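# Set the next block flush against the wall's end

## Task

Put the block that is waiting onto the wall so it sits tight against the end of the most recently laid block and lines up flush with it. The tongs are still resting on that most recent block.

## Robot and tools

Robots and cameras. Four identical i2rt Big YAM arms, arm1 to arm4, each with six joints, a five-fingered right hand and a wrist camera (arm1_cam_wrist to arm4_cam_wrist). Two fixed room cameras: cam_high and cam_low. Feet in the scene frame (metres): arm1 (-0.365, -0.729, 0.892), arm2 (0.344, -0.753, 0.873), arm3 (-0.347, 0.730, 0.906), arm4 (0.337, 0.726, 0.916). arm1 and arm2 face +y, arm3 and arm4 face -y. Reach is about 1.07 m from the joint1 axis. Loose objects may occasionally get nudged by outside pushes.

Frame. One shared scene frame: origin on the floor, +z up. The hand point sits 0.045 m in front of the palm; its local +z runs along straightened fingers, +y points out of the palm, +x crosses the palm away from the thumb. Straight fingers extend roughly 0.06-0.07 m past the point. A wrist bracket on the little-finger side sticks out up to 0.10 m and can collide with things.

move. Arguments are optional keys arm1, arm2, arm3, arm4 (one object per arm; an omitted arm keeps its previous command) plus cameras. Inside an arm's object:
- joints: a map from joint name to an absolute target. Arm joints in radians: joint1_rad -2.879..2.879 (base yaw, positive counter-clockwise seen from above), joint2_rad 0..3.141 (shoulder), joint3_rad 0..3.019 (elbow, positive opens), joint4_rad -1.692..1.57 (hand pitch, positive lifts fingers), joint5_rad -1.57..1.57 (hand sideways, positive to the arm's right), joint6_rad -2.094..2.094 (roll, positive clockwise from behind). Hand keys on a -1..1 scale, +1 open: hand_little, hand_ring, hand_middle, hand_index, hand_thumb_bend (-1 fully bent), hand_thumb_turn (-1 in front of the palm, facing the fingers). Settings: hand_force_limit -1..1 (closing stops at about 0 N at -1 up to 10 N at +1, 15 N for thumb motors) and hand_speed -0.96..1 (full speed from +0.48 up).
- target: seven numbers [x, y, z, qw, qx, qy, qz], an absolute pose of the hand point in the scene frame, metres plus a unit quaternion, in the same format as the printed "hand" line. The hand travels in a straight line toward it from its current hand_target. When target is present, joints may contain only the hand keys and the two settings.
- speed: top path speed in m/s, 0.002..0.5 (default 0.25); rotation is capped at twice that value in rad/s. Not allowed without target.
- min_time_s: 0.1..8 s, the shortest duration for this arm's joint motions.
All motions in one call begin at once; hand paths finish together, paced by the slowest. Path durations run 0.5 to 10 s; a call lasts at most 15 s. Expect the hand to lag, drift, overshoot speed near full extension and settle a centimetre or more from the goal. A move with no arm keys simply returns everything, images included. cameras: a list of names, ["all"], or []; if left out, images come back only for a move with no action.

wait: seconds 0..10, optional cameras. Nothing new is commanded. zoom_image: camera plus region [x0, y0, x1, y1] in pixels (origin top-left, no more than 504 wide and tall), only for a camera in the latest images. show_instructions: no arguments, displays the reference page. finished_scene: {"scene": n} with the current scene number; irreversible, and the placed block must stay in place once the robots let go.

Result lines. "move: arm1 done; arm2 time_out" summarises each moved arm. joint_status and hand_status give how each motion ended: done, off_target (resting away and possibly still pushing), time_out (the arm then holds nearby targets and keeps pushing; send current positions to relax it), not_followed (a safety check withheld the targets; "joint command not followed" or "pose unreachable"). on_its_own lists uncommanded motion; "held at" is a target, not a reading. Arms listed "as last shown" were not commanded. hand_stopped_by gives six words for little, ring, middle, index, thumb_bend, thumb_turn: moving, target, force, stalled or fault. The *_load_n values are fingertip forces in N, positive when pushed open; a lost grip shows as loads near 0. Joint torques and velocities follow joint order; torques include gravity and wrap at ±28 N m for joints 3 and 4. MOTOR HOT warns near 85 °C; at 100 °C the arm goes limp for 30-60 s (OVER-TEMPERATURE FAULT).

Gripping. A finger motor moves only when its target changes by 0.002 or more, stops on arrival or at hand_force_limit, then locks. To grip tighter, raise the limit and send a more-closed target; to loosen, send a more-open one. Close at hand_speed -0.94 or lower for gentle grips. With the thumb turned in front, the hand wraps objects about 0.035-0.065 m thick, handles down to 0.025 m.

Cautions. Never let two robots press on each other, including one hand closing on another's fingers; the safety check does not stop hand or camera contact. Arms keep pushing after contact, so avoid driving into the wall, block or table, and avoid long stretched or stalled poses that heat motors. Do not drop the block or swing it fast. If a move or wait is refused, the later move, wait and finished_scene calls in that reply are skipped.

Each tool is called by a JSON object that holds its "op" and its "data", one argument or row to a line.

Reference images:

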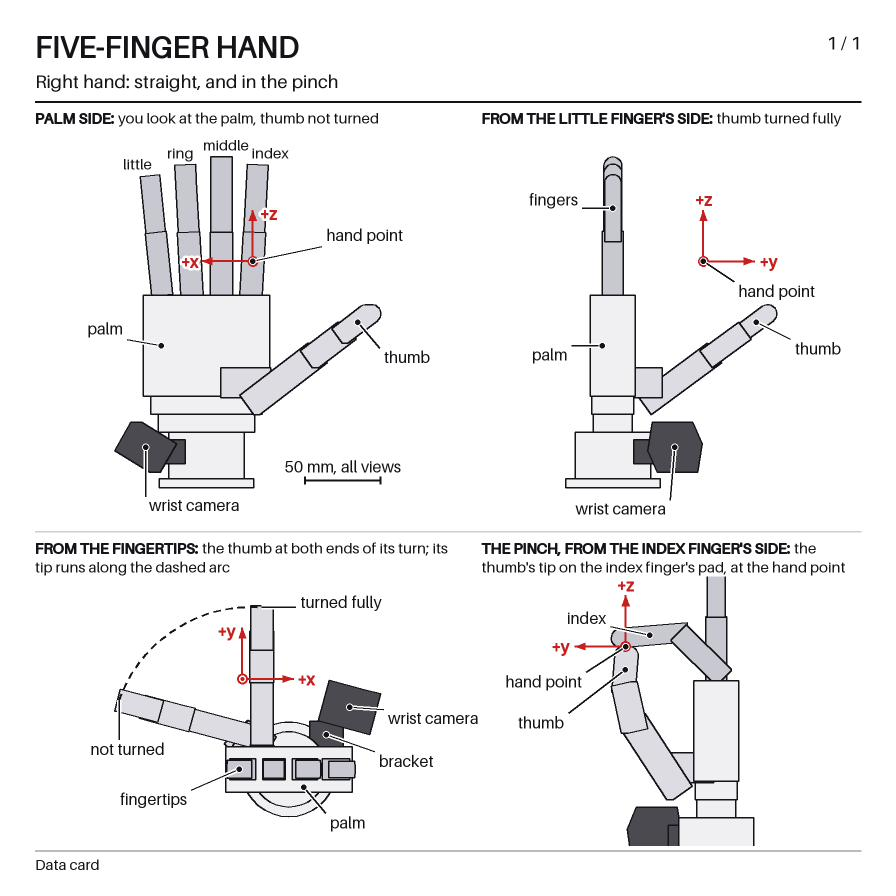

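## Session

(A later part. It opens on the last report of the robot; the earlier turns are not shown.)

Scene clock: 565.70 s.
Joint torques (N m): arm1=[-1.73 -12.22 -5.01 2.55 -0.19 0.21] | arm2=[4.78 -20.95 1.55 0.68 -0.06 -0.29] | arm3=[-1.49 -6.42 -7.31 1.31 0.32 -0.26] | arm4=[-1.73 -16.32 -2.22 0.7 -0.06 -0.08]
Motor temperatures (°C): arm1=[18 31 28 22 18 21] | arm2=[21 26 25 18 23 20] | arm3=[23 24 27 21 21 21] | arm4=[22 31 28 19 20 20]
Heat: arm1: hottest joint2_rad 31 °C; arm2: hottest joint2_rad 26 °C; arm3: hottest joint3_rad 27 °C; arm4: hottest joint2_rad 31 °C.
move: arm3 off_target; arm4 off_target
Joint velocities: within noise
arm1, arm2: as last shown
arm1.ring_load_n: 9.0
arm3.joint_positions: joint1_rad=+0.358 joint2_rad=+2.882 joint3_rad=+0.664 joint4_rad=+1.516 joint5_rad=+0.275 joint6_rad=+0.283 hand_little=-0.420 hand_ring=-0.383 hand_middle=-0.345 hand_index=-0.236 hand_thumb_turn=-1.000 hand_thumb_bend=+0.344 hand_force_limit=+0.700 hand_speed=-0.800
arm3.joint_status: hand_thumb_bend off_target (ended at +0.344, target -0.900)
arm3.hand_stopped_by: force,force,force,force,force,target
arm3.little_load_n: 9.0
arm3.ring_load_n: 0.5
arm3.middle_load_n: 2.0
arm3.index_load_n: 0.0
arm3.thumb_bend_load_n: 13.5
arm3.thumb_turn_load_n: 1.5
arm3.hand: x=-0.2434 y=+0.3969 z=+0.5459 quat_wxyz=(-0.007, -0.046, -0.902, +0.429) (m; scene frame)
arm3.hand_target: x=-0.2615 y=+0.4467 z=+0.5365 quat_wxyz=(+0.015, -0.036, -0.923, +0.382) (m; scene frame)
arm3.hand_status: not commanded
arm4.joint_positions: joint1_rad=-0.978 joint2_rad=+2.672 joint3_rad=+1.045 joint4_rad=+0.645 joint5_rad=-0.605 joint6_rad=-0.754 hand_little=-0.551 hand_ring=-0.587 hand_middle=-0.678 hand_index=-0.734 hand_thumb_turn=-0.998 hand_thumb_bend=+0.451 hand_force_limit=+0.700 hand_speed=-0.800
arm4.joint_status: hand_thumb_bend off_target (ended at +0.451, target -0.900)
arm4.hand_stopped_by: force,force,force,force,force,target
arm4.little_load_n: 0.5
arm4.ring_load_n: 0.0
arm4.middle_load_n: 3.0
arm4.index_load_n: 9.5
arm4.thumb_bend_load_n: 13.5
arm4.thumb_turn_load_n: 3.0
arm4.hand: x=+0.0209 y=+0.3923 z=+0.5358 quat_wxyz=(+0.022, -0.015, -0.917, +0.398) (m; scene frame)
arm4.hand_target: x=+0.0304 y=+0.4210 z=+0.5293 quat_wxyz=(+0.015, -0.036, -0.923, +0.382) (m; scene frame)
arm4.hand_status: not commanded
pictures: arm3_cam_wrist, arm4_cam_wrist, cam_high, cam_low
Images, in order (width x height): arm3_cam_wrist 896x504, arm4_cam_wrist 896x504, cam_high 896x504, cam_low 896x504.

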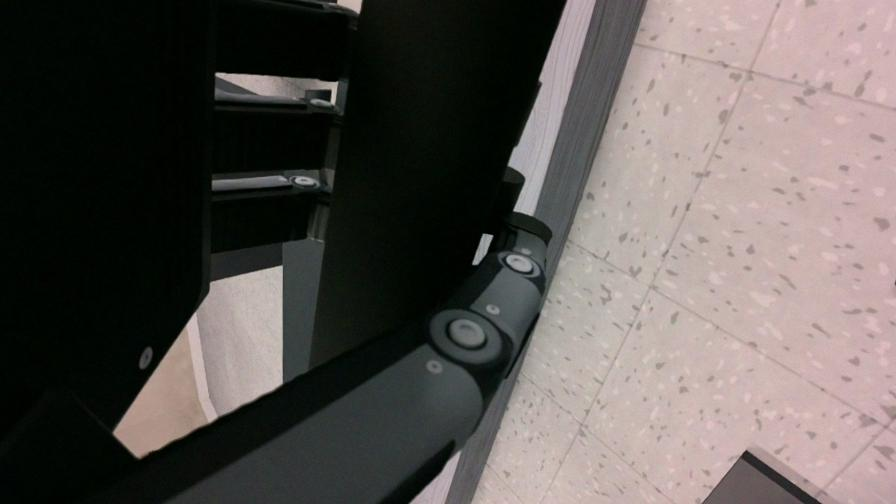

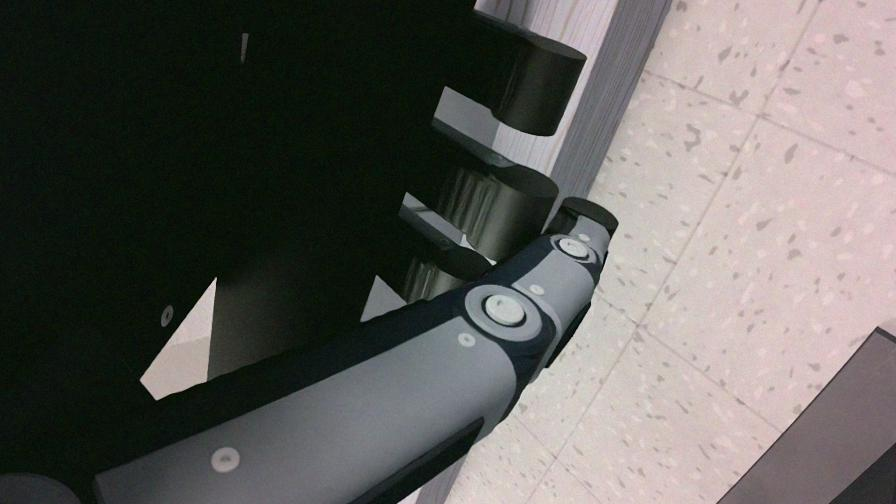

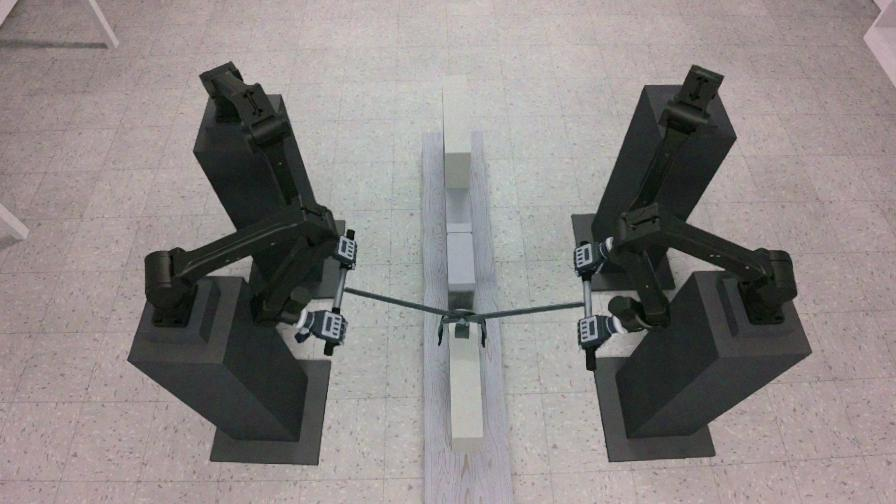

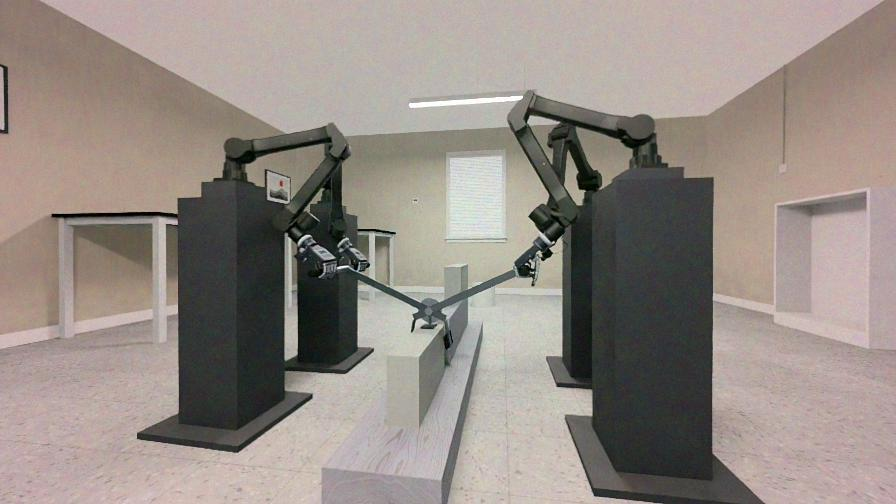

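{"op": "move", "data": {
  "arm3": {"joints":{"hand_thumb_bend":1,"hand_little":1,"hand_ring":1,"hand_middle":1,"hand_index":1,"hand_speed":0}}
}}

{"op": "move", "data": {
  "arm3": {"target":[-0.255,0.385,0.572,-0.0102,0.0379,0.9651,-0.2586],"speed":0.08,"joints":{"hand_speed":-0.8}}
}}

{"op": "move", "data": {
  "arm3": {"target":[-0.258,0.435,0.540,-0.0102,0.0379,0.9651,-0.2586],"speed":0.05},
  "cameras": ["arm3_cam_wrist", "cam_low"]
}}

Scene clock: 606.13 s.
Joint torques (N m): arm1=[-1.96 -12.81 -5.19 2.66 -0.29 0.18] | arm2=[4.78 -20.84 1.85 0.69 0.03 -0.37] | arm3=[-1.55 -6.83 -7.02 1.62 0.22 -0.26] | arm4=[-1.9 -16.03 -2.55 0.72 -0.32 -0.09]
Motor temperatures (°C): arm1=[18 31 28 22 18 21] | arm2=[21 25 24 18 22 20] | arm3=[23 24 28 21 21 21] | arm4=[22 31 27 19 19 20]
Heat: arm1: hottest joint2_rad 31 °C; arm2: hottest joint2_rad 25 °C; arm3: hottest joint3_rad 28 °C; arm4: hottest joint2_rad 31 °C.
move: arm3 done
Joint velocities: within noise
arm1, arm4: as last shown
arm1.joint_positions: joint1_rad=-0.198 joint2_rad=+2.758 joint3_rad=+0.690 joint4_rad=+1.313 joint5_rad=-0.038 joint6_rad=-0.066 hand_little=-0.864 hand_ring=-0.845 hand_middle=-0.844 hand_index=-0.827 hand_thumb_turn=-1.000 hand_thumb_bend=+0.503 hand_force_limit=+0.700 hand_speed=-0.800
arm1.little_load_n: 9.5
arm1.middle_load_n: 10.5
arm1.index_load_n: 4.0
arm1.hand: x=-0.3273 y=-0.3610 z=+0.5378 quat_wxyz=(-0.396, +0.916, -0.052, +0.034) (m; scene frame)
arm1.hand_target: x=-0.3300 y=-0.3821 z=+0.5382 quat_wxyz=(-0.381, +0.922, -0.065, +0.027) (m; scene frame)
arm2.joint_positions: joint1_rad=+1.004 joint2_rad=+2.539 joint3_rad=+1.192 joint4_rad=+0.226 joint5_rad=+0.679 joint6_rad=+0.935 hand_little=-0.901 hand_ring=-0.864 hand_middle=-0.845 hand_index=-0.827 hand_thumb_turn=-1.000 hand_thumb_bend=+0.486 hand_force_limit=+0.700 hand_speed=-0.800
arm2.joint_status: not commanded
arm2.hand_stopped_by: force,force,force,force,force,target
arm2.little_load_n: 6.5
arm2.ring_load_n: 0.5
arm2.middle_load_n: 5.0
arm2.index_load_n: 0.0
arm2.thumb_bend_load_n: 11.5
arm2.thumb_turn_load_n: 2.0
arm2.hand: x=-0.0925 y=-0.3897 z=+0.5458 quat_wxyz=(-0.385, +0.922, -0.046, +0.009) (m; scene frame)
arm2.hand_target: x=-0.1144 y=-0.4146 z=+0.5543 quat_wxyz=(-0.383, +0.924, +0.000, +0.000) (m; scene frame)
arm2.hand_status: not commanded
arm3.joint_positions: joint1_rad=+0.358 joint2_rad=+2.888 joint3_rad=+0.659 joint4_rad=+1.508 joint5_rad=+0.278 joint6_rad=+0.283 hand_little=+1.000 hand_ring=+1.000 hand_middle=+1.000 hand_index=+1.000 hand_thumb_turn=-1.000 hand_thumb_bend=+1.000 hand_force_limit=+0.700 hand_speed=+0.000
arm3.joint_status: all done
arm3.hand_stopped_by: target,target,target,target,target,target
arm3.little_load_n: 0.0
arm3.ring_load_n: 0.0
arm3.middle_load_n: 0.0
arm3.index_load_n: 0.0
arm3.thumb_bend_load_n: 0.0
arm3.thumb_turn_load_n: 0.0
arm3.hand: x=-0.2463 y=+0.4041 z=+0.5428 quat_wxyz=(-0.003, -0.046, -0.906, +0.421) (m; scene frame)
arm3.hand_target: x=-0.2616 y=+0.4469 z=+0.5365 quat_wxyz=(+0.015, -0.036, -0.923, +0.382) (m; scene frame)
arm3.hand_status: not commanded
arm4.joint_positions: joint1_rad=-0.979 joint2_rad=+2.672 joint3_rad=+1.051 joint4_rad=+0.646 joint5_rad=-0.597 joint6_rad=-0.749 hand_little=-0.551 hand_ring=-0.587 hand_middle=-0.678 hand_index=-0.734 hand_thumb_turn=-0.998 hand_thumb_bend=+0.451 hand_force_limit=+0.700 hand_speed=-0.800
arm4.little_load_n: 0.0
arm4.middle_load_n: 5.0
arm4.index_load_n: 6.0
arm4.thumb_bend_load_n: 13.0
arm4.hand: x=+0.0169 y=+0.3914 z=+0.5356 quat_wxyz=(+0.027, -0.018, -0.917, +0.397) (m; scene frame)
arm4.hand_target: x=+0.0303 y=+0.4209 z=+0.5294 quat_wxyz=(+0.015, -0.036, -0.923, +0.382) (m; scene frame)
pictures: none

Scene clock: 608.53 s.
Joint torques (N m): arm1=[-2.32 -12.34 -5.08 2.51 -0.29 0.2] | arm2=[4.66 -20.84 1.83 0.69 0.04 -0.37] | arm3=[-2.73 -10.93 -0.7 1.14 0.01 -0.28] | arm4=[-1.61 -16.09 -2.48 0.85 -0.36 -0.13]
Motor temperatures (°C): arm1=[18 31 28 22 18 21] | arm2=[21 25 24 18 22 20] | arm3=[23 24 27 21 21 21] | arm4=[22 31 27 19 19 20]
Heat: arm1: hottest joint2_rad 31 °C; arm2: hottest joint2_rad 25 °C; arm3: hottest joint3_rad 27 °C; arm4: hottest joint2_rad 31 °C.
move: arm3 done
Joint velocities: within noise
arm1, arm2, arm4: as last shown
arm1.ring_load_n: 8.5
arm1.middle_load_n: 10.0
arm2.little_load_n: 7.0
arm2.thumb_bend_load_n: 11.0
arm2.thumb_turn_load_n: 2.5
arm3.joint_positions: joint1_rad=+0.271 joint2_rad=+2.516 joint3_rad=+0.673 joint4_rad=+0.782 joint5_rad=+0.156 joint6_rad=+0.258 hand_little=+1.000 hand_ring=+1.000 hand_middle=+1.000 hand_index=+1.000 hand_thumb_turn=-1.000 hand_thumb_bend=+1.000 hand_force_limit=+0.700 hand_speed=-0.800
arm3.joint_status: all done
arm3.hand_stopped_by: target,target,target,target,target,target
arm3.little_load_n: 0.0
arm3.ring_load_n: 0.0
arm3.middle_load_n: 0.0
arm3.index_load_n: 0.0
arm3.thumb_bend_load_n: 0.0
arm3.thumb_turn_load_n: 0.0
arm3.hand: x=-0.2510 y=+0.3917 z=+0.5690 quat_wxyz=(+0.009, -0.037, -0.966, +0.255) (m; scene frame)
arm3.hand_target: x=-0.2551 y=+0.3851 z=+0.5719 quat_wxyz=(+0.010, -0.038, -0.965, +0.259) (m; scene frame)
arm3.hand_status: done (0.008 m and 0.4 deg from the pose sent, 0.036 m and 19.9 deg at the start)
arm4.thumb_bend_load_n: 13.5
pictures: none

Scene clock: 610.43 s.
Joint torques (N m): arm1=[-2.49 -12.45 -5.11 2.69 -0.3 0.18] | arm2=[4.72 -20.78 1.85 0.65 0.04 -0.37] | arm3=[-0.32 -8.76 -3.25 2.03 0.2 -0.06] | arm4=[-1.85 -16.26 -2.51 0.69 -0.32 -0.08]
Motor temperatures (°C): arm1=[18 31 28 22 18 21] | arm2=[21 25 24 18 22 20] | arm3=[23 24 27 21 21 21] | arm4=[22 31 27 19 19 20]
Heat: arm1: hottest joint2_rad 31 °C; arm2: hottest joint2_rad 25 °C; arm3: hottest joint3_rad 27 °C; arm4: hottest joint2_rad 31 °C.
move: arm3 off_target
Joint velocities: within noise
arm1, arm2, arm4: as last shown
arm1.ring_load_n: 9.0
arm2.little_load_n: 6.5
arm2.thumb_bend_load_n: 11.5
arm2.thumb_turn_load_n: 2.0
arm3.joint_positions: joint1_rad=+0.271 joint2_rad=+2.657 joint3_rad=+0.657 joint4_rad=+0.958 joint5_rad=+0.163 joint6_rad=+0.258 hand_little=+1.000 hand_ring=+1.000 hand_middle=+1.000 hand_index=+1.000 hand_thumb_turn=-1.000 hand_thumb_bend=+1.000 hand_force_limit=+0.700 hand_speed=-0.800
arm3.joint_status: not commanded
arm3.hand_stopped_by: target,target,target,target,target,target
arm3.little_load_n: 0.0
arm3.ring_load_n: 0.0
arm3.middle_load_n: 0.0
arm3.index_load_n: 0.0
arm3.thumb_bend_load_n: 0.5
arm3.thumb_turn_load_n: 0.0
arm3.hand: x=-0.2592 y=+0.4222 z=+0.5411 quat_wxyz=(+0.010, -0.038, -0.963, +0.265) (m; scene frame)
arm3.hand_target: x=-0.2582 y=+0.4347 z=+0.5401 quat_wxyz=(+0.010, -0.038, -0.965, +0.259) (m; scene frame)
arm3.hand_status: off_target (0.013 m and 0.8 deg from the pose sent, 0.053 m and 0.4 deg at the start)
pictures: arm3_cam_wrist, cam_low
Images, in order (width x height): arm3_cam_wrist 896x504, cam_low 896x504.

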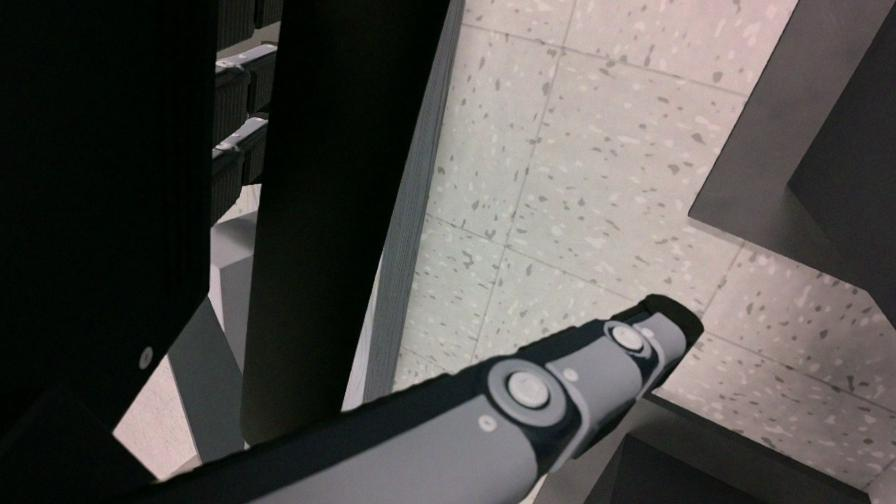

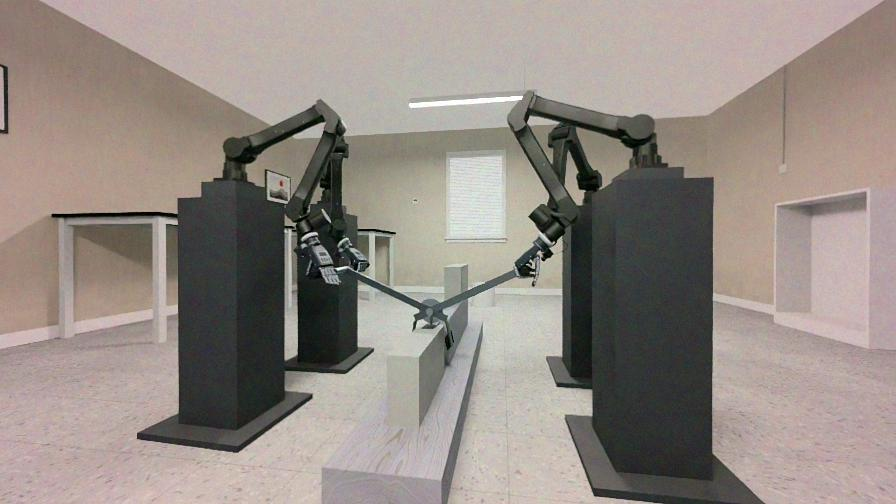

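{"op": "move", "data": {
  "arm3": {"target":[-0.258,0.444,0.533,-0.0102,0.0379,0.9651,-0.2586],"speed":0.05}
}}

{"op": "move", "data": {
  "arm3": {"joints":{"hand_little":-0.999,"hand_ring":-0.999,"hand_middle":-0.999,"hand_index":-0.999}}
}}

{"op": "move", "data": {
  "arm3": {"joints":{"hand_thumb_bend":-0.901}},
  "cameras": ["arm3_cam_wrist", "cam_low", "cam_high"]
}}

Scene clock: 615.77 s.
Joint torques (N m): arm1=[-2.61 -12.45 -5.04 2.48 -0.3 0.21] | arm2=[4.78 -20.89 1.88 0.69 0.03 -0.38] | arm3=[0.03 -8.53 -3.51 2.02 0.2 -0.06] | arm4=[-1.85 -15.79 -2.54 0.87 -0.33 -0.13]
Motor temperatures (°C): arm1=[18 31 28 22 18 21] | arm2=[21 25 24 18 22 20] | arm3=[23 24 27 21 21 21] | arm4=[22 31 27 19 19 20]
Heat: arm1: hottest joint2_rad 31 °C; arm2: hottest joint2_rad 25 °C; arm3: hottest joint3_rad 27 °C; arm4: hottest joint2_rad 31 °C.
move: arm3 off_target
Joint velocities: within noise
arm1, arm2, arm4: as last shown
arm1.little_load_n: 10.0
arm1.middle_load_n: 10.5
arm1.index_load_n: 4.5
arm1.thumb_bend_load_n: 13.0
arm2.thumb_bend_load_n: 11.0
arm3.joint_positions: joint1_rad=+0.275 joint2_rad=+2.693 joint3_rad=+0.657 joint4_rad=+0.993 joint5_rad=+0.167 joint6_rad=+0.264 hand_little=+1.000 hand_ring=+1.000 hand_middle=+1.000 hand_index=+1.000 hand_thumb_turn=-1.000 hand_thumb_bend=+1.000 hand_force_limit=+0.700 hand_speed=-0.800
arm3.joint_status: not commanded
arm3.hand_stopped_by: target,target,target,target,target,target
arm3.little_load_n: 0.0
arm3.ring_load_n: 0.0
arm3.middle_load_n: 0.0
arm3.index_load_n: -0.5
arm3.thumb_bend_load_n: 0.0
arm3.thumb_turn_load_n: 0.0
arm3.hand: x=-0.2602 y=+0.4307 z=+0.5339 quat_wxyz=(+0.011, -0.040, -0.963, +0.265) (m; scene frame)
arm3.hand_target: x=-0.2583 y=+0.4438 z=+0.5331 quat_wxyz=(+0.010, -0.038, -0.965, +0.258) (m; scene frame)
arm3.hand_status: off_target (0.014 m and 0.8 deg from the pose sent, 0.023 m and 0.7 deg at the start)
arm4.thumb_bend_load_n: 13.0
pictures: none

Scene clock: 619.63 s.
Joint torques (N m): arm1=[-2.37 -12.81 -5.24 2.61 -0.27 0.16] | arm2=[4.6 -20.84 1.83 0.72 0.09 -0.35] | arm3=[0.03 -8.82 -5.18 1.29 -0.5 0.19] | arm4=[-1.67 -15.91 -2.65 0.64 -0.13 -0.11]
Motor temperatures (°C): arm1=[18 31 28 22 18 21] | arm2=[21 25 24 18 22 20] | arm3=[23 24 27 21 21 21] | arm4=[22 31 27 19 19 20]
Heat: arm1: hottest joint2_rad 31 °C; arm2: hottest joint2_rad 25 °C; arm3: hottest joint3_rad 27 °C; arm4: hottest joint2_rad 31 °C.
move: arm3 off_target
Joint velocities: within noise
arm1, arm2, arm4: as last shown
arm1.joint_positions: joint1_rad=-0.198 joint2_rad=+2.758 joint3_rad=+0.690 joint4_rad=+1.313 joint5_rad=-0.038 joint6_rad=-0.067 hand_little=-0.864 hand_ring=-0.845 hand_middle=-0.844 hand_index=-0.827 hand_thumb_turn=-1.000 hand_thumb_bend=+0.503 hand_force_limit=+0.700 hand_speed=-0.800
arm1.little_load_n: 9.5
arm1.ring_load_n: 8.5
arm1.index_load_n: 4.0
arm1.thumb_bend_load_n: 13.5
arm1.hand: x=-0.3274 y=-0.3610 z=+0.5378 quat_wxyz=(-0.396, +0.916, -0.051, +0.034) (m; scene frame)
arm1.hand_target: x=-0.3301 y=-0.3821 z=+0.5382 quat_wxyz=(-0.381, +0.922, -0.065, +0.027) (m; scene frame)
arm2.joint_positions: joint1_rad=+1.004 joint2_rad=+2.539 joint3_rad=+1.192 joint4_rad=+0.226 joint5_rad=+0.678 joint6_rad=+0.932 hand_little=-0.901 hand_ring=-0.864 hand_middle=-0.845 hand_index=-0.827 hand_thumb_turn=-1.000 hand_thumb_bend=+0.486 hand_force_limit=+0.700 hand_speed=-0.800
arm2.little_load_n: 7.5
arm2.ring_load_n: 1.0
arm2.thumb_turn_load_n: 2.5
arm2.hand: x=-0.0925 y=-0.3900 z=+0.5457 quat_wxyz=(-0.384, +0.922, -0.045, +0.009) (m; scene frame)
arm3.joint_positions: joint1_rad=+0.275 joint2_rad=+2.694 joint3_rad=+0.683 joint4_rad=+1.014 joint5_rad=+0.187 joint6_rad=+0.238 hand_little=-0.789 hand_ring=-0.771 hand_middle=-0.772 hand_index=-0.786 hand_thumb_turn=-1.000 hand_thumb_bend=+1.000 hand_force_limit=+0.700 hand_speed=-0.800
arm3.joint_status: hand_little off_target (ended at -0.789, target -0.999); hand_ring off_target (ended at -0.771, target -0.999); hand_middle off_target (ended at -0.772, target -0.999); hand_index off_target (ended at -0.786, target -0.999)
arm3.hand_stopped_by: force,force,force,force,target,target
arm3.little_load_n: 11.0
arm3.ring_load_n: 8.0
arm3.middle_load_n: 7.0
arm3.index_load_n: 13.0
arm3.thumb_bend_load_n: 0.0
arm3.thumb_turn_load_n: 0.0
arm3.hand: x=-0.2607 y=+0.4102 z=+0.5333 quat_wxyz=(+0.018, -0.032, -0.957, +0.288) (m; scene frame)
arm3.hand_target: x=-0.2583 y=+0.4439 z=+0.5331 quat_wxyz=(+0.010, -0.038, -0.965, +0.258) (m; scene frame)
arm3.hand_status: not commanded
arm4.joint_positions: joint1_rad=-0.979 joint2_rad=+2.674 joint3_rad=+1.051 joint4_rad=+0.651 joint5_rad=-0.603 joint6_rad=-0.749 hand_little=-0.551 hand_ring=-0.587 hand_middle=-0.678 hand_index=-0.734 hand_thumb_turn=-0.998 hand_thumb_bend=+0.451 hand_force_limit=+0.700 hand_speed=-0.800
arm4.middle_load_n: 3.0
arm4.index_load_n: 5.0
arm4.thumb_bend_load_n: 13.5
arm4.thumb_turn_load_n: 2.5
arm4.hand: x=+0.0175 y=+0.3906 z=+0.5358 quat_wxyz=(+0.026, -0.016, -0.916, +0.400) (m; scene frame)
arm4.hand_target: x=+0.0303 y=+0.4209 z=+0.5294 quat_wxyz=(+0.015, -0.036, -0.923, +0.383) (m; scene frame)
pictures: none

Scene clock: 626.53 s.
Joint torques (N m): arm1=[-2.02 -12.34 -5.12 2.59 -0.28 0.2] | arm2=[4.66 -21.01 1.85 0.69 0.08 -0.34] | arm3=[0.03 -8.82 -5.19 1.28 -0.5 0.19] | arm4=[-1.73 -15.97 -2.48 0.65 -0.12 -0.11]
Motor temperatures (°C): arm1=[18 31 28 22 18 21] | arm2=[21 25 24 18 22 20] | arm3=[23 24 26 21 21 21] | arm4=[22 31 27 19 19 20]
Heat: arm1: hottest joint2_rad 31 °C; arm2: hottest joint2_rad 25 °C; arm3: hottest joint3_rad 26 °C; arm4: hottest joint2_rad 31 °C.
move: arm3 off_target
Joint velocities: within noise
arm1.joint_positions: joint1_rad=-0.198 joint2_rad=+2.758 joint3_rad=+0.690 joint4_rad=+1.313 joint5_rad=-0.038 joint6_rad=-0.067 hand_little=-0.864 hand_ring=-0.845 hand_middle=-0.844 hand_index=-0.827 hand_thumb_turn=-1.000 hand_thumb_bend=+0.503 hand_force_limit=+0.700 hand_speed=-0.800
arm1.joint_status: not commanded
arm1.hand_stopped_by: force,force,force,force,force,target
arm1.little_load_n: 9.5
arm1.ring_load_n: 8.5
arm1.middle_load_n: 10.0
arm1.index_load_n: 4.0
arm1.thumb_bend_load_n: 13.5
arm1.thumb_turn_load_n: 3.0
arm1.hand: x=-0.3274 y=-0.3610 z=+0.5378 quat_wxyz=(-0.396, +0.916, -0.051, +0.034) (m; scene frame)
arm1.hand_target: x=-0.3301 y=-0.3821 z=+0.5382 quat_wxyz=(-0.381, +0.922, -0.065, +0.027) (m; scene frame)
arm1.hand_status: not commanded
arm2, arm4: as last shown
arm2.ring_load_n: 0.5
arm2.middle_load_n: 4.5
arm2.thumb_bend_load_n: 11.5
arm3.joint_positions: joint1_rad=+0.275 joint2_rad=+2.694 joint3_rad=+0.683 joint4_rad=+1.014 joint5_rad=+0.187 joint6_rad=+0.238 hand_little=-0.789 hand_ring=-0.771 hand_middle=-0.772 hand_index=-0.786 hand_thumb_turn=-1.000 hand_thumb_bend=+0.487 hand_force_limit=+0.700 hand_speed=-0.800
arm3.joint_status: hand_thumb_bend off_target (ended at +0.487, target -0.901)
arm3.hand_stopped_by: force,force,force,force,force,target
arm3.little_load_n: 11.5
arm3.ring_load_n: 8.0
arm3.middle_load_n: 7.0
arm3.index_load_n: 12.5
arm3.thumb_bend_load_n: 12.0
arm3.thumb_turn_load_n: 2.0
arm3.hand: x=-0.2607 y=+0.4102 z=+0.5333 quat_wxyz=(+0.018, -0.032, -0.957, +0.288) (m; scene frame)
arm3.hand_target: x=-0.2583 y=+0.4439 z=+0.5331 quat_wxyz=(+0.010, -0.038, -0.965, +0.258) (m; scene frame)
arm3.hand_status: not commanded
pictures: arm3_cam_wrist, cam_high, cam_low
Images, in order (width x height): arm3_cam_wrist 896x504, cam_high 896x504, cam_low 896x504.

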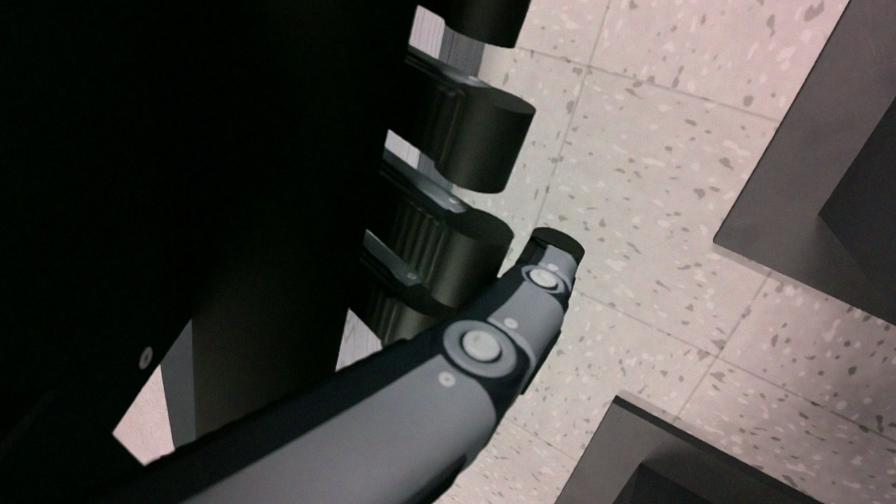

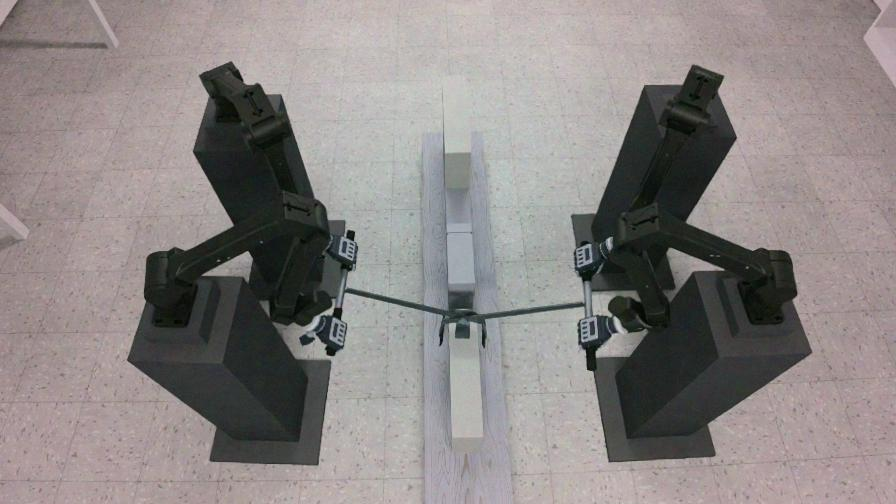

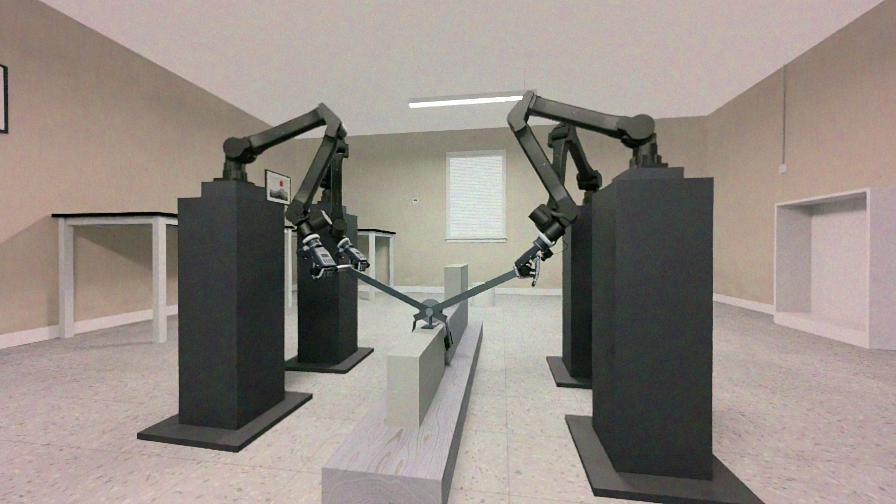

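{"op": "move", "data": {
  "arm1": {"target":[-0.330,-0.410,0.600,0.3827,-0.9239,0,0],"speed":0.06},
  "arm2": {"target":[-0.110,-0.430,0.620,0.3827,-0.9239,0,0],"speed":0.06},
  "arm3": {"target":[-0.285,0.440,0.595,0,0,0.9659,-0.2588],"speed":0.06},
  "arm4": {"target":[-0.005,0.420,0.610,0,0,0.9239,-0.3827],"speed":0.06},
  "cameras": ["cam_high", "cam_low"]
}}

{"op": "zoom_image", "data": {
  "camera": "cam_high",
  "region": [420, 280, 520, 380]
}}

{"op": "zoom_image", "data": {
  "camera": "cam_low",
  "region": [370, 270, 500, 400]
}}

Scene clock: 646.73 s.
Joint torques (N m): arm1=[-1.85 -14.39 -8.61 1.84 -0.74 -0.32] | arm2=[6.3 -22.3 0.76 0.13 0.16 0.06] | arm3=[-1.9 -10.87 -6.74 1.16 -0.65 -0.49] | arm4=[-2.9 -20.48 -1.84 -0.21 -0.47 -0.33]
Motor temperatures (°C): arm1=[18 31 28 22 18 21] | arm2=[21 25 24 18 22 20] | arm3=[23 24 26 21 21 21] | arm4=[22 31 26 19 19 20]
Heat: arm1: hottest joint2_rad 31 °C; arm2: hottest joint2_rad 25 °C; arm3: hottest joint3_rad 26 °C; arm4: hottest joint2_rad 31 °C.
move: arm1 off_target; arm2 off_target; arm3 off_target; arm4 off_target
Joint velocities: within noise
arm1.joint_positions: joint1_rad=-0.275 joint2_rad=+2.619 joint3_rad=+0.565 joint4_rad=+1.313 joint5_rad=-0.180 joint6_rad=-0.173 hand_little=-0.865 hand_ring=-0.846 hand_middle=-0.844 hand_index=-0.826 hand_thumb_turn=-1.000 hand_thumb_bend=+0.503 hand_force_limit=+0.700 hand_speed=-0.800
arm1.joint_status: not commanded
arm1.hand_stopped_by: force,force,force,force,force,target
arm1.little_load_n: 0.0
arm1.ring_load_n: 0.0
arm1.middle_load_n: 8.0
arm1.index_load_n: 8.5
arm1.thumb_bend_load_n: 12.5
arm1.thumb_turn_load_n: 2.5
arm1.hand: x=-0.3221 y=-0.3719 z=+0.5906 quat_wxyz=(-0.410, +0.912, -0.009, +0.008) (m; scene frame)
arm1.hand_target: x=-0.3304 y=-0.4085 z=+0.5989 quat_wxyz=(-0.383, +0.924, +0.000, +0.000) (m; scene frame)
arm1.hand_status: off_target (0.040 m and 3.6 deg from the pose sent, 0.079 m and 7.2 deg at the start)
arm2.joint_positions: joint1_rad=+1.005 joint2_rad=+2.388 joint3_rad=+1.098 joint4_rad=+0.164 joint5_rad=+0.684 joint6_rad=+0.909 hand_little=-0.901 hand_ring=-0.864 hand_middle=-0.845 hand_index=-0.827 hand_thumb_turn=-1.000 hand_thumb_bend=+0.486 hand_force_limit=+0.700 hand_speed=-0.800
arm2.joint_status: not commanded
arm2.hand_stopped_by: force,force,force,force,force,target
arm2.little_load_n: 9.5
arm2.ring_load_n: 0.5
arm2.middle_load_n: 4.5
arm2.index_load_n: 0.0
arm2.thumb_bend_load_n: 11.0
arm2.thumb_turn_load_n: 2.0
arm2.hand: x=-0.0841 y=-0.3938 z=+0.6018 quat_wxyz=(-0.386, +0.922, -0.034, +0.017) (m; scene frame)
arm2.hand_target: x=-0.1084 y=-0.4287 z=+0.6177 quat_wxyz=(-0.383, +0.924, +0.000, +0.000) (m; scene frame)
arm2.hand_status: off_target (0.048 m and 4.3 deg from the pose sent, 0.086 m and 5.2 deg at the start)
arm3.joint_positions: joint1_rad=+0.175 joint2_rad=+2.520 joint3_rad=+0.587 joint4_rad=+0.960 joint5_rad=+0.090 joint6_rad=+0.138 hand_little=-0.789 hand_ring=-0.771 hand_middle=-0.772 hand_index=-0.786 hand_thumb_turn=-1.000 hand_thumb_bend=+0.487 hand_force_limit=+0.700 hand_speed=-0.800
arm3.joint_status: not commanded
arm3.hand_stopped_by: force,force,force,force,force,target
arm3.little_load_n: 9.5
arm3.ring_load_n: 7.0
arm3.middle_load_n: 6.0
arm3.index_load_n: 10.5
arm3.thumb_bend_load_n: 12.5
arm3.thumb_turn_load_n: 2.0
arm3.hand: x=-0.2794 y=+0.3994 z=+0.5860 quat_wxyz=(-0.001, -0.018, -0.957, +0.291) (m; scene frame)
arm3.hand_target: x=-0.2845 y=+0.4389 z=+0.5938 quat_wxyz=(+0.000, +0.000, -0.966, +0.259) (m; scene frame)
arm3.hand_status: off_target (0.042 m and 4.4 deg from the pose sent, 0.073 m and 5.5 deg at the start)
arm4.joint_positions: joint1_rad=-1.005 joint2_rad=+2.489 joint3_rad=+1.029 joint4_rad=+0.390 joint5_rad=-0.652 joint6_rad=-0.854 hand_little=-0.551 hand_ring=-0.587 hand_middle=-0.678 hand_index=-0.734 hand_thumb_turn=-0.998 hand_thumb_bend=+0.451 hand_force_limit=+0.700 hand_speed=-0.800
arm4.joint_status: not commanded
arm4.hand_stopped_by: force,force,force,force,force,target
arm4.little_load_n: 0.5
arm4.ring_load_n: 0.0
arm4.middle_load_n: 3.0
arm4.index_load_n: 7.5
arm4.thumb_bend_load_n: 13.5
arm4.thumb_turn_load_n: 3.0
arm4.hand: x=-0.0013 y=+0.3894 z=+0.5981 quat_wxyz=(-0.002, +0.012, -0.921, +0.391) (m; scene frame)
arm4.hand_target: x=-0.0039 y=+0.4181 z=+0.6083 quat_wxyz=(+0.000, -0.001, -0.924, +0.383) (m; scene frame)
arm4.hand_status: off_target (0.033 m and 1.7 deg from the pose sent, 0.083 m and 4.1 deg at the start)
pictures: cam_high, cam_low
Images, in order (width x height): cam_high 896x504, cam_low 896x504.

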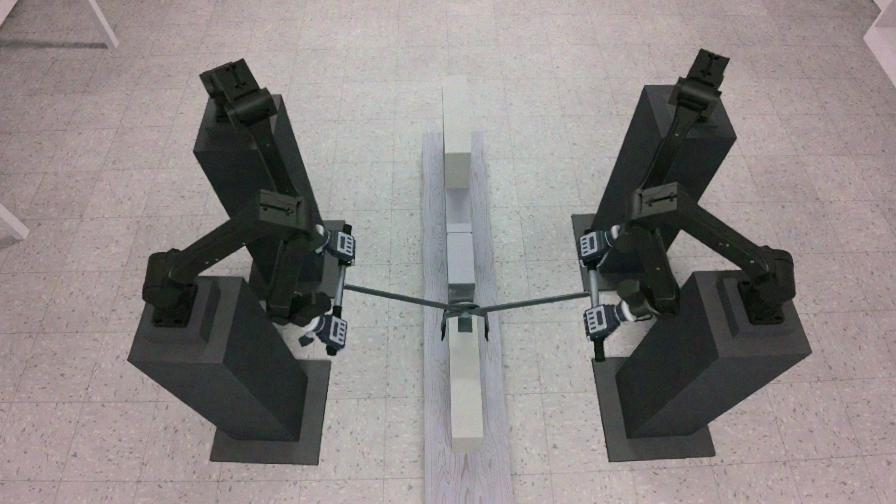

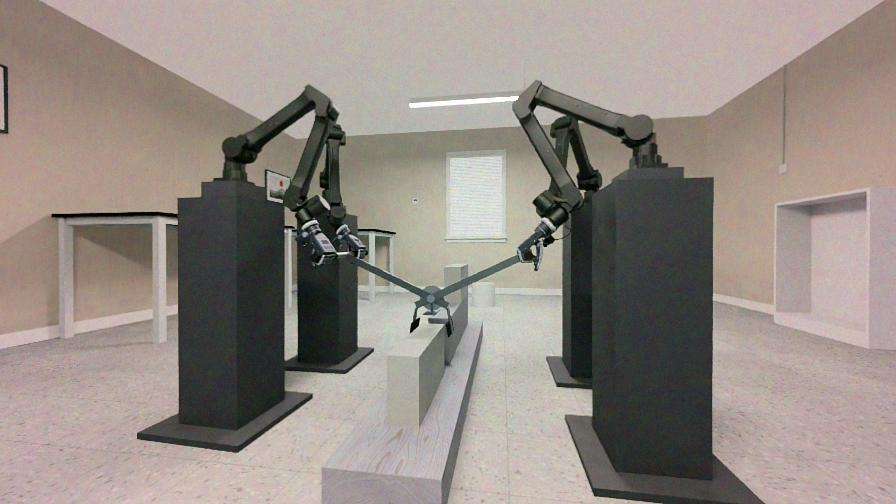

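Scaled by 5.040.

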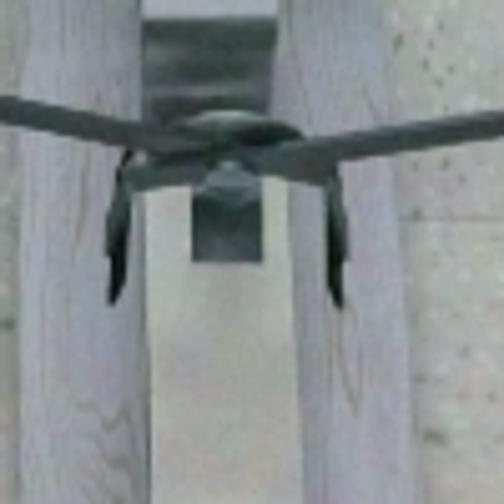

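Scaled by 3.877.

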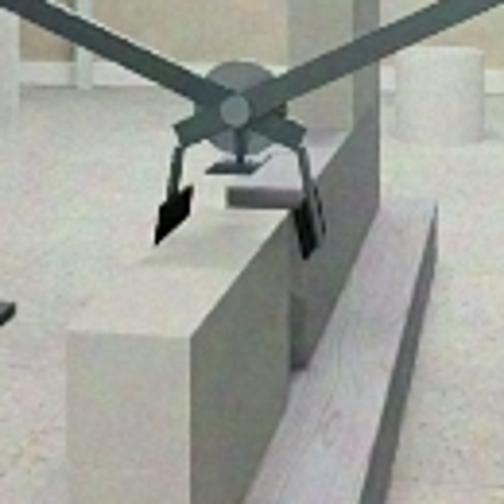

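{"op": "move", "data": {
  "arm1": {"target":[-0.445,-0.405,0.600,0.3827,-0.9239,0,0],"speed":0.06},
  "arm2": {"target":[-0.235,-0.425,0.630,0.3827,-0.9239,0,0],"speed":0.06},
  "arm3": {"target":[-0.455,0.438,0.595,0,0,0.9659,-0.2588],"speed":0.06},
  "arm4": {"target":[-0.190,0.425,0.630,0,0,0.9239,-0.3827],"speed":0.06},
  "cameras": ["cam_high", "cam_low"]
}}

{"op": "zoom_image", "data": {
  "camera": "cam_high",
  "region": [420, 300, 520, 460]
}}

{"op": "zoom_image", "data": {
  "camera": "cam_low",
  "region": [340, 270, 500, 430]
}}

Scene clock: 661.43 s.
Joint torques (N m): arm1=[0.62 -13.63 -6.97 1.52 -0.09 0.35] | arm2=[6.95 -23.65 5.31 -0.53 0.61 0.33] | arm3=[-6.53 -10.52 -3.92 0.57 0.8 -0.87] | arm4=[-2.67 -22.18 5.67 -0.34 -0.66 0.01]
Motor temperatures (°C): arm1=[18 31 28 22 19 21] | arm2=[21 27 24 18 22 19] | arm3=[23 25 26 21 21 21] | arm4=[22 30 26 19 20 20]
Heat: arm1: hottest joint2_rad 31 °C; arm2: hottest joint2_rad 27 °C; arm3: hottest joint3_rad 26 °C; arm4: hottest joint2_rad 30 °C.
move: arm1 off_target; arm2 off_target; arm3 off_target; arm4 off_target
Joint velocities: within noise
arm1.joint_positions: joint1_rad=+0.187 joint2_rad=+2.612 joint3_rad=+0.544 joint4_rad=+1.335 joint5_rad=+0.154 joint6_rad=+0.117 hand_little=-0.865 hand_ring=-0.846 hand_middle=-0.844 hand_index=-0.826 hand_thumb_turn=-1.000 hand_thumb_bend=+0.503 hand_force_limit=+0.700 hand_speed=-0.800
arm1.joint_status: not commanded
arm1.hand_stopped_by: force,force,force,force,force,target
arm1.little_load_n: 0.0
arm1.ring_load_n: 0.0
arm1.middle_load_n: 8.0
arm1.index_load_n: 6.5
arm1.thumb_bend_load_n: 12.0
arm1.thumb_turn_load_n: 2.5
arm1.hand: x=-0.4413 y=-0.3717 z=+0.5964 quat_wxyz=(-0.412, +0.911, +0.002, +0.007) (m; scene frame)
arm1.hand_target: x=-0.4441 y=-0.4040 z=+0.5996 quat_wxyz=(-0.383, +0.924, +0.000, +0.001) (m; scene frame)
arm1.hand_status: off_target (0.034 m and 3.7 deg from the pose sent, 0.128 m and 3.6 deg at the start)
arm2.joint_positions: joint1_rad=+1.091 joint2_rad=+2.473 joint3_rad=+1.456 joint4_rad=-0.172 joint5_rad=+0.709 joint6_rad=+0.986 hand_little=-0.901 hand_ring=-0.864 hand_middle=-0.845 hand_index=-0.827 hand_thumb_turn=-1.000 hand_thumb_bend=+0.486 hand_force_limit=+0.700 hand_speed=-0.800
arm2.joint_status: not commanded
arm2.hand_stopped_by: force,force,force,force,force,target
arm2.little_load_n: 11.0
arm2.ring_load_n: 3.5
arm2.middle_load_n: 5.0
arm2.index_load_n: 0.0
arm2.thumb_bend_load_n: 11.0
arm2.thumb_turn_load_n: 2.0
arm2.hand: x=-0.2001 y=-0.3815 z=+0.6134 quat_wxyz=(-0.382, +0.924, -0.021, +0.018) (m; scene frame)
arm2.hand_target: x=-0.2330 y=-0.4244 z=+0.6288 quat_wxyz=(-0.383, +0.924, +0.001, -0.001) (m; scene frame)
arm2.hand_status: off_target (0.058 m and 3.2 deg from the pose sent, 0.157 m and 4.3 deg at the start)
arm3.joint_positions: joint1_rad=-0.397 joint2_rad=+2.444 joint3_rad=+0.633 joint4_rad=+0.784 joint5_rad=-0.269 joint6_rad=-0.364 hand_little=-0.789 hand_ring=-0.771 hand_middle=-0.772 hand_index=-0.786 hand_thumb_turn=-1.000 hand_thumb_bend=+0.487 hand_force_limit=+0.700 hand_speed=-0.800
arm3.joint_status: not commanded
arm3.hand_stopped_by: force,force,force,force,force,target
arm3.little_load_n: 10.0
arm3.ring_load_n: 7.0
arm3.middle_load_n: 6.0
arm3.index_load_n: 9.5
arm3.thumb_bend_load_n: 12.0
arm3.thumb_turn_load_n: 2.0
arm3.hand: x=-0.4377 y=+0.4005 z=+0.5950 quat_wxyz=(-0.019, -0.003, -0.957, +0.289) (m; scene frame)
arm3.hand_target: x=-0.4513 y=+0.4366 z=+0.5948 quat_wxyz=(-0.001, -0.001, -0.966, +0.259) (m; scene frame)
arm3.hand_status: off_target (0.041 m and 4.2 deg from the pose sent, 0.180 m and 4.4 deg at the start)
arm4.joint_positions: joint1_rad=-1.172 joint2_rad=+2.542 joint3_rad=+1.482 joint4_rad=-0.182 joint5_rad=-0.712 joint6_rad=-1.088 hand_little=-0.551 hand_ring=-0.587 hand_middle=-0.678 hand_index=-0.734 hand_thumb_turn=-0.998 hand_thumb_bend=+0.451 hand_force_limit=+0.700 hand_speed=-0.800
arm4.joint_status: not commanded
arm4.hand_stopped_by: force,force,force,force,force,target
arm4.little_load_n: 0.0
arm4.ring_load_n: 0.0
arm4.middle_load_n: 3.0
arm4.index_load_n: 6.0
arm4.thumb_bend_load_n: 13.5
arm4.thumb_turn_load_n: 3.0
arm4.hand: x=-0.1619 y=+0.4044 z=+0.6180 quat_wxyz=(-0.012, +0.020, -0.926, +0.378) (m; scene frame)
arm4.hand_target: x=-0.1891 y=+0.4254 z=+0.6297 quat_wxyz=(+0.001, +0.000, -0.924, +0.383) (m; scene frame)
arm4.hand_status: off_target (0.037 m and 2.7 deg from the pose sent, 0.195 m and 1.7 deg at the start)
pictures: cam_high, cam_low
Images, in order (width x height): cam_high 896x504, cam_low 896x504.

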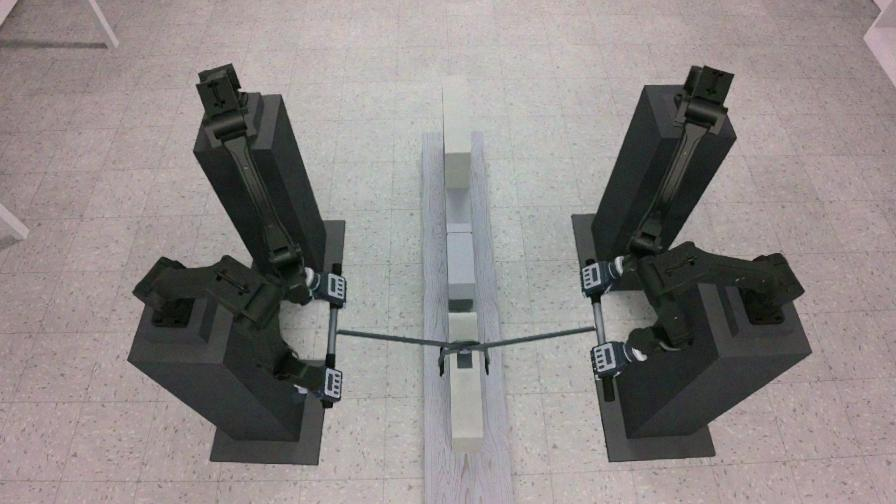

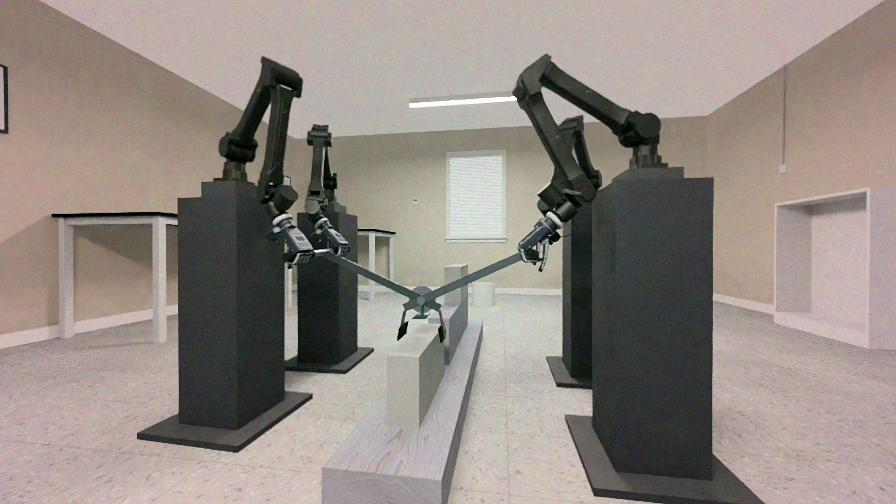

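Scaled by 3.150.

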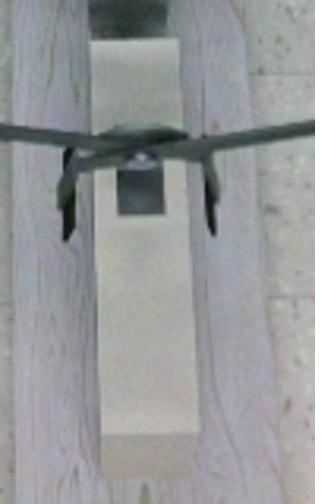

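Scaled by 3.150.

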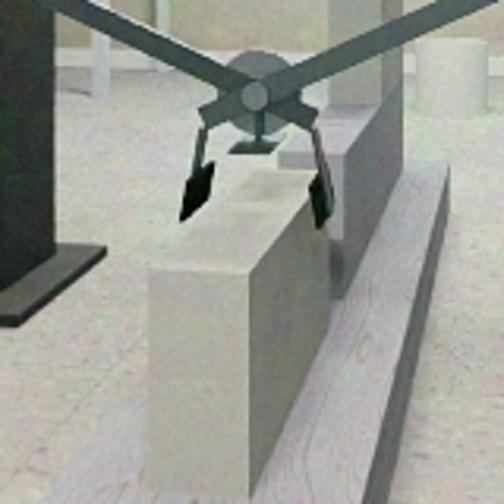

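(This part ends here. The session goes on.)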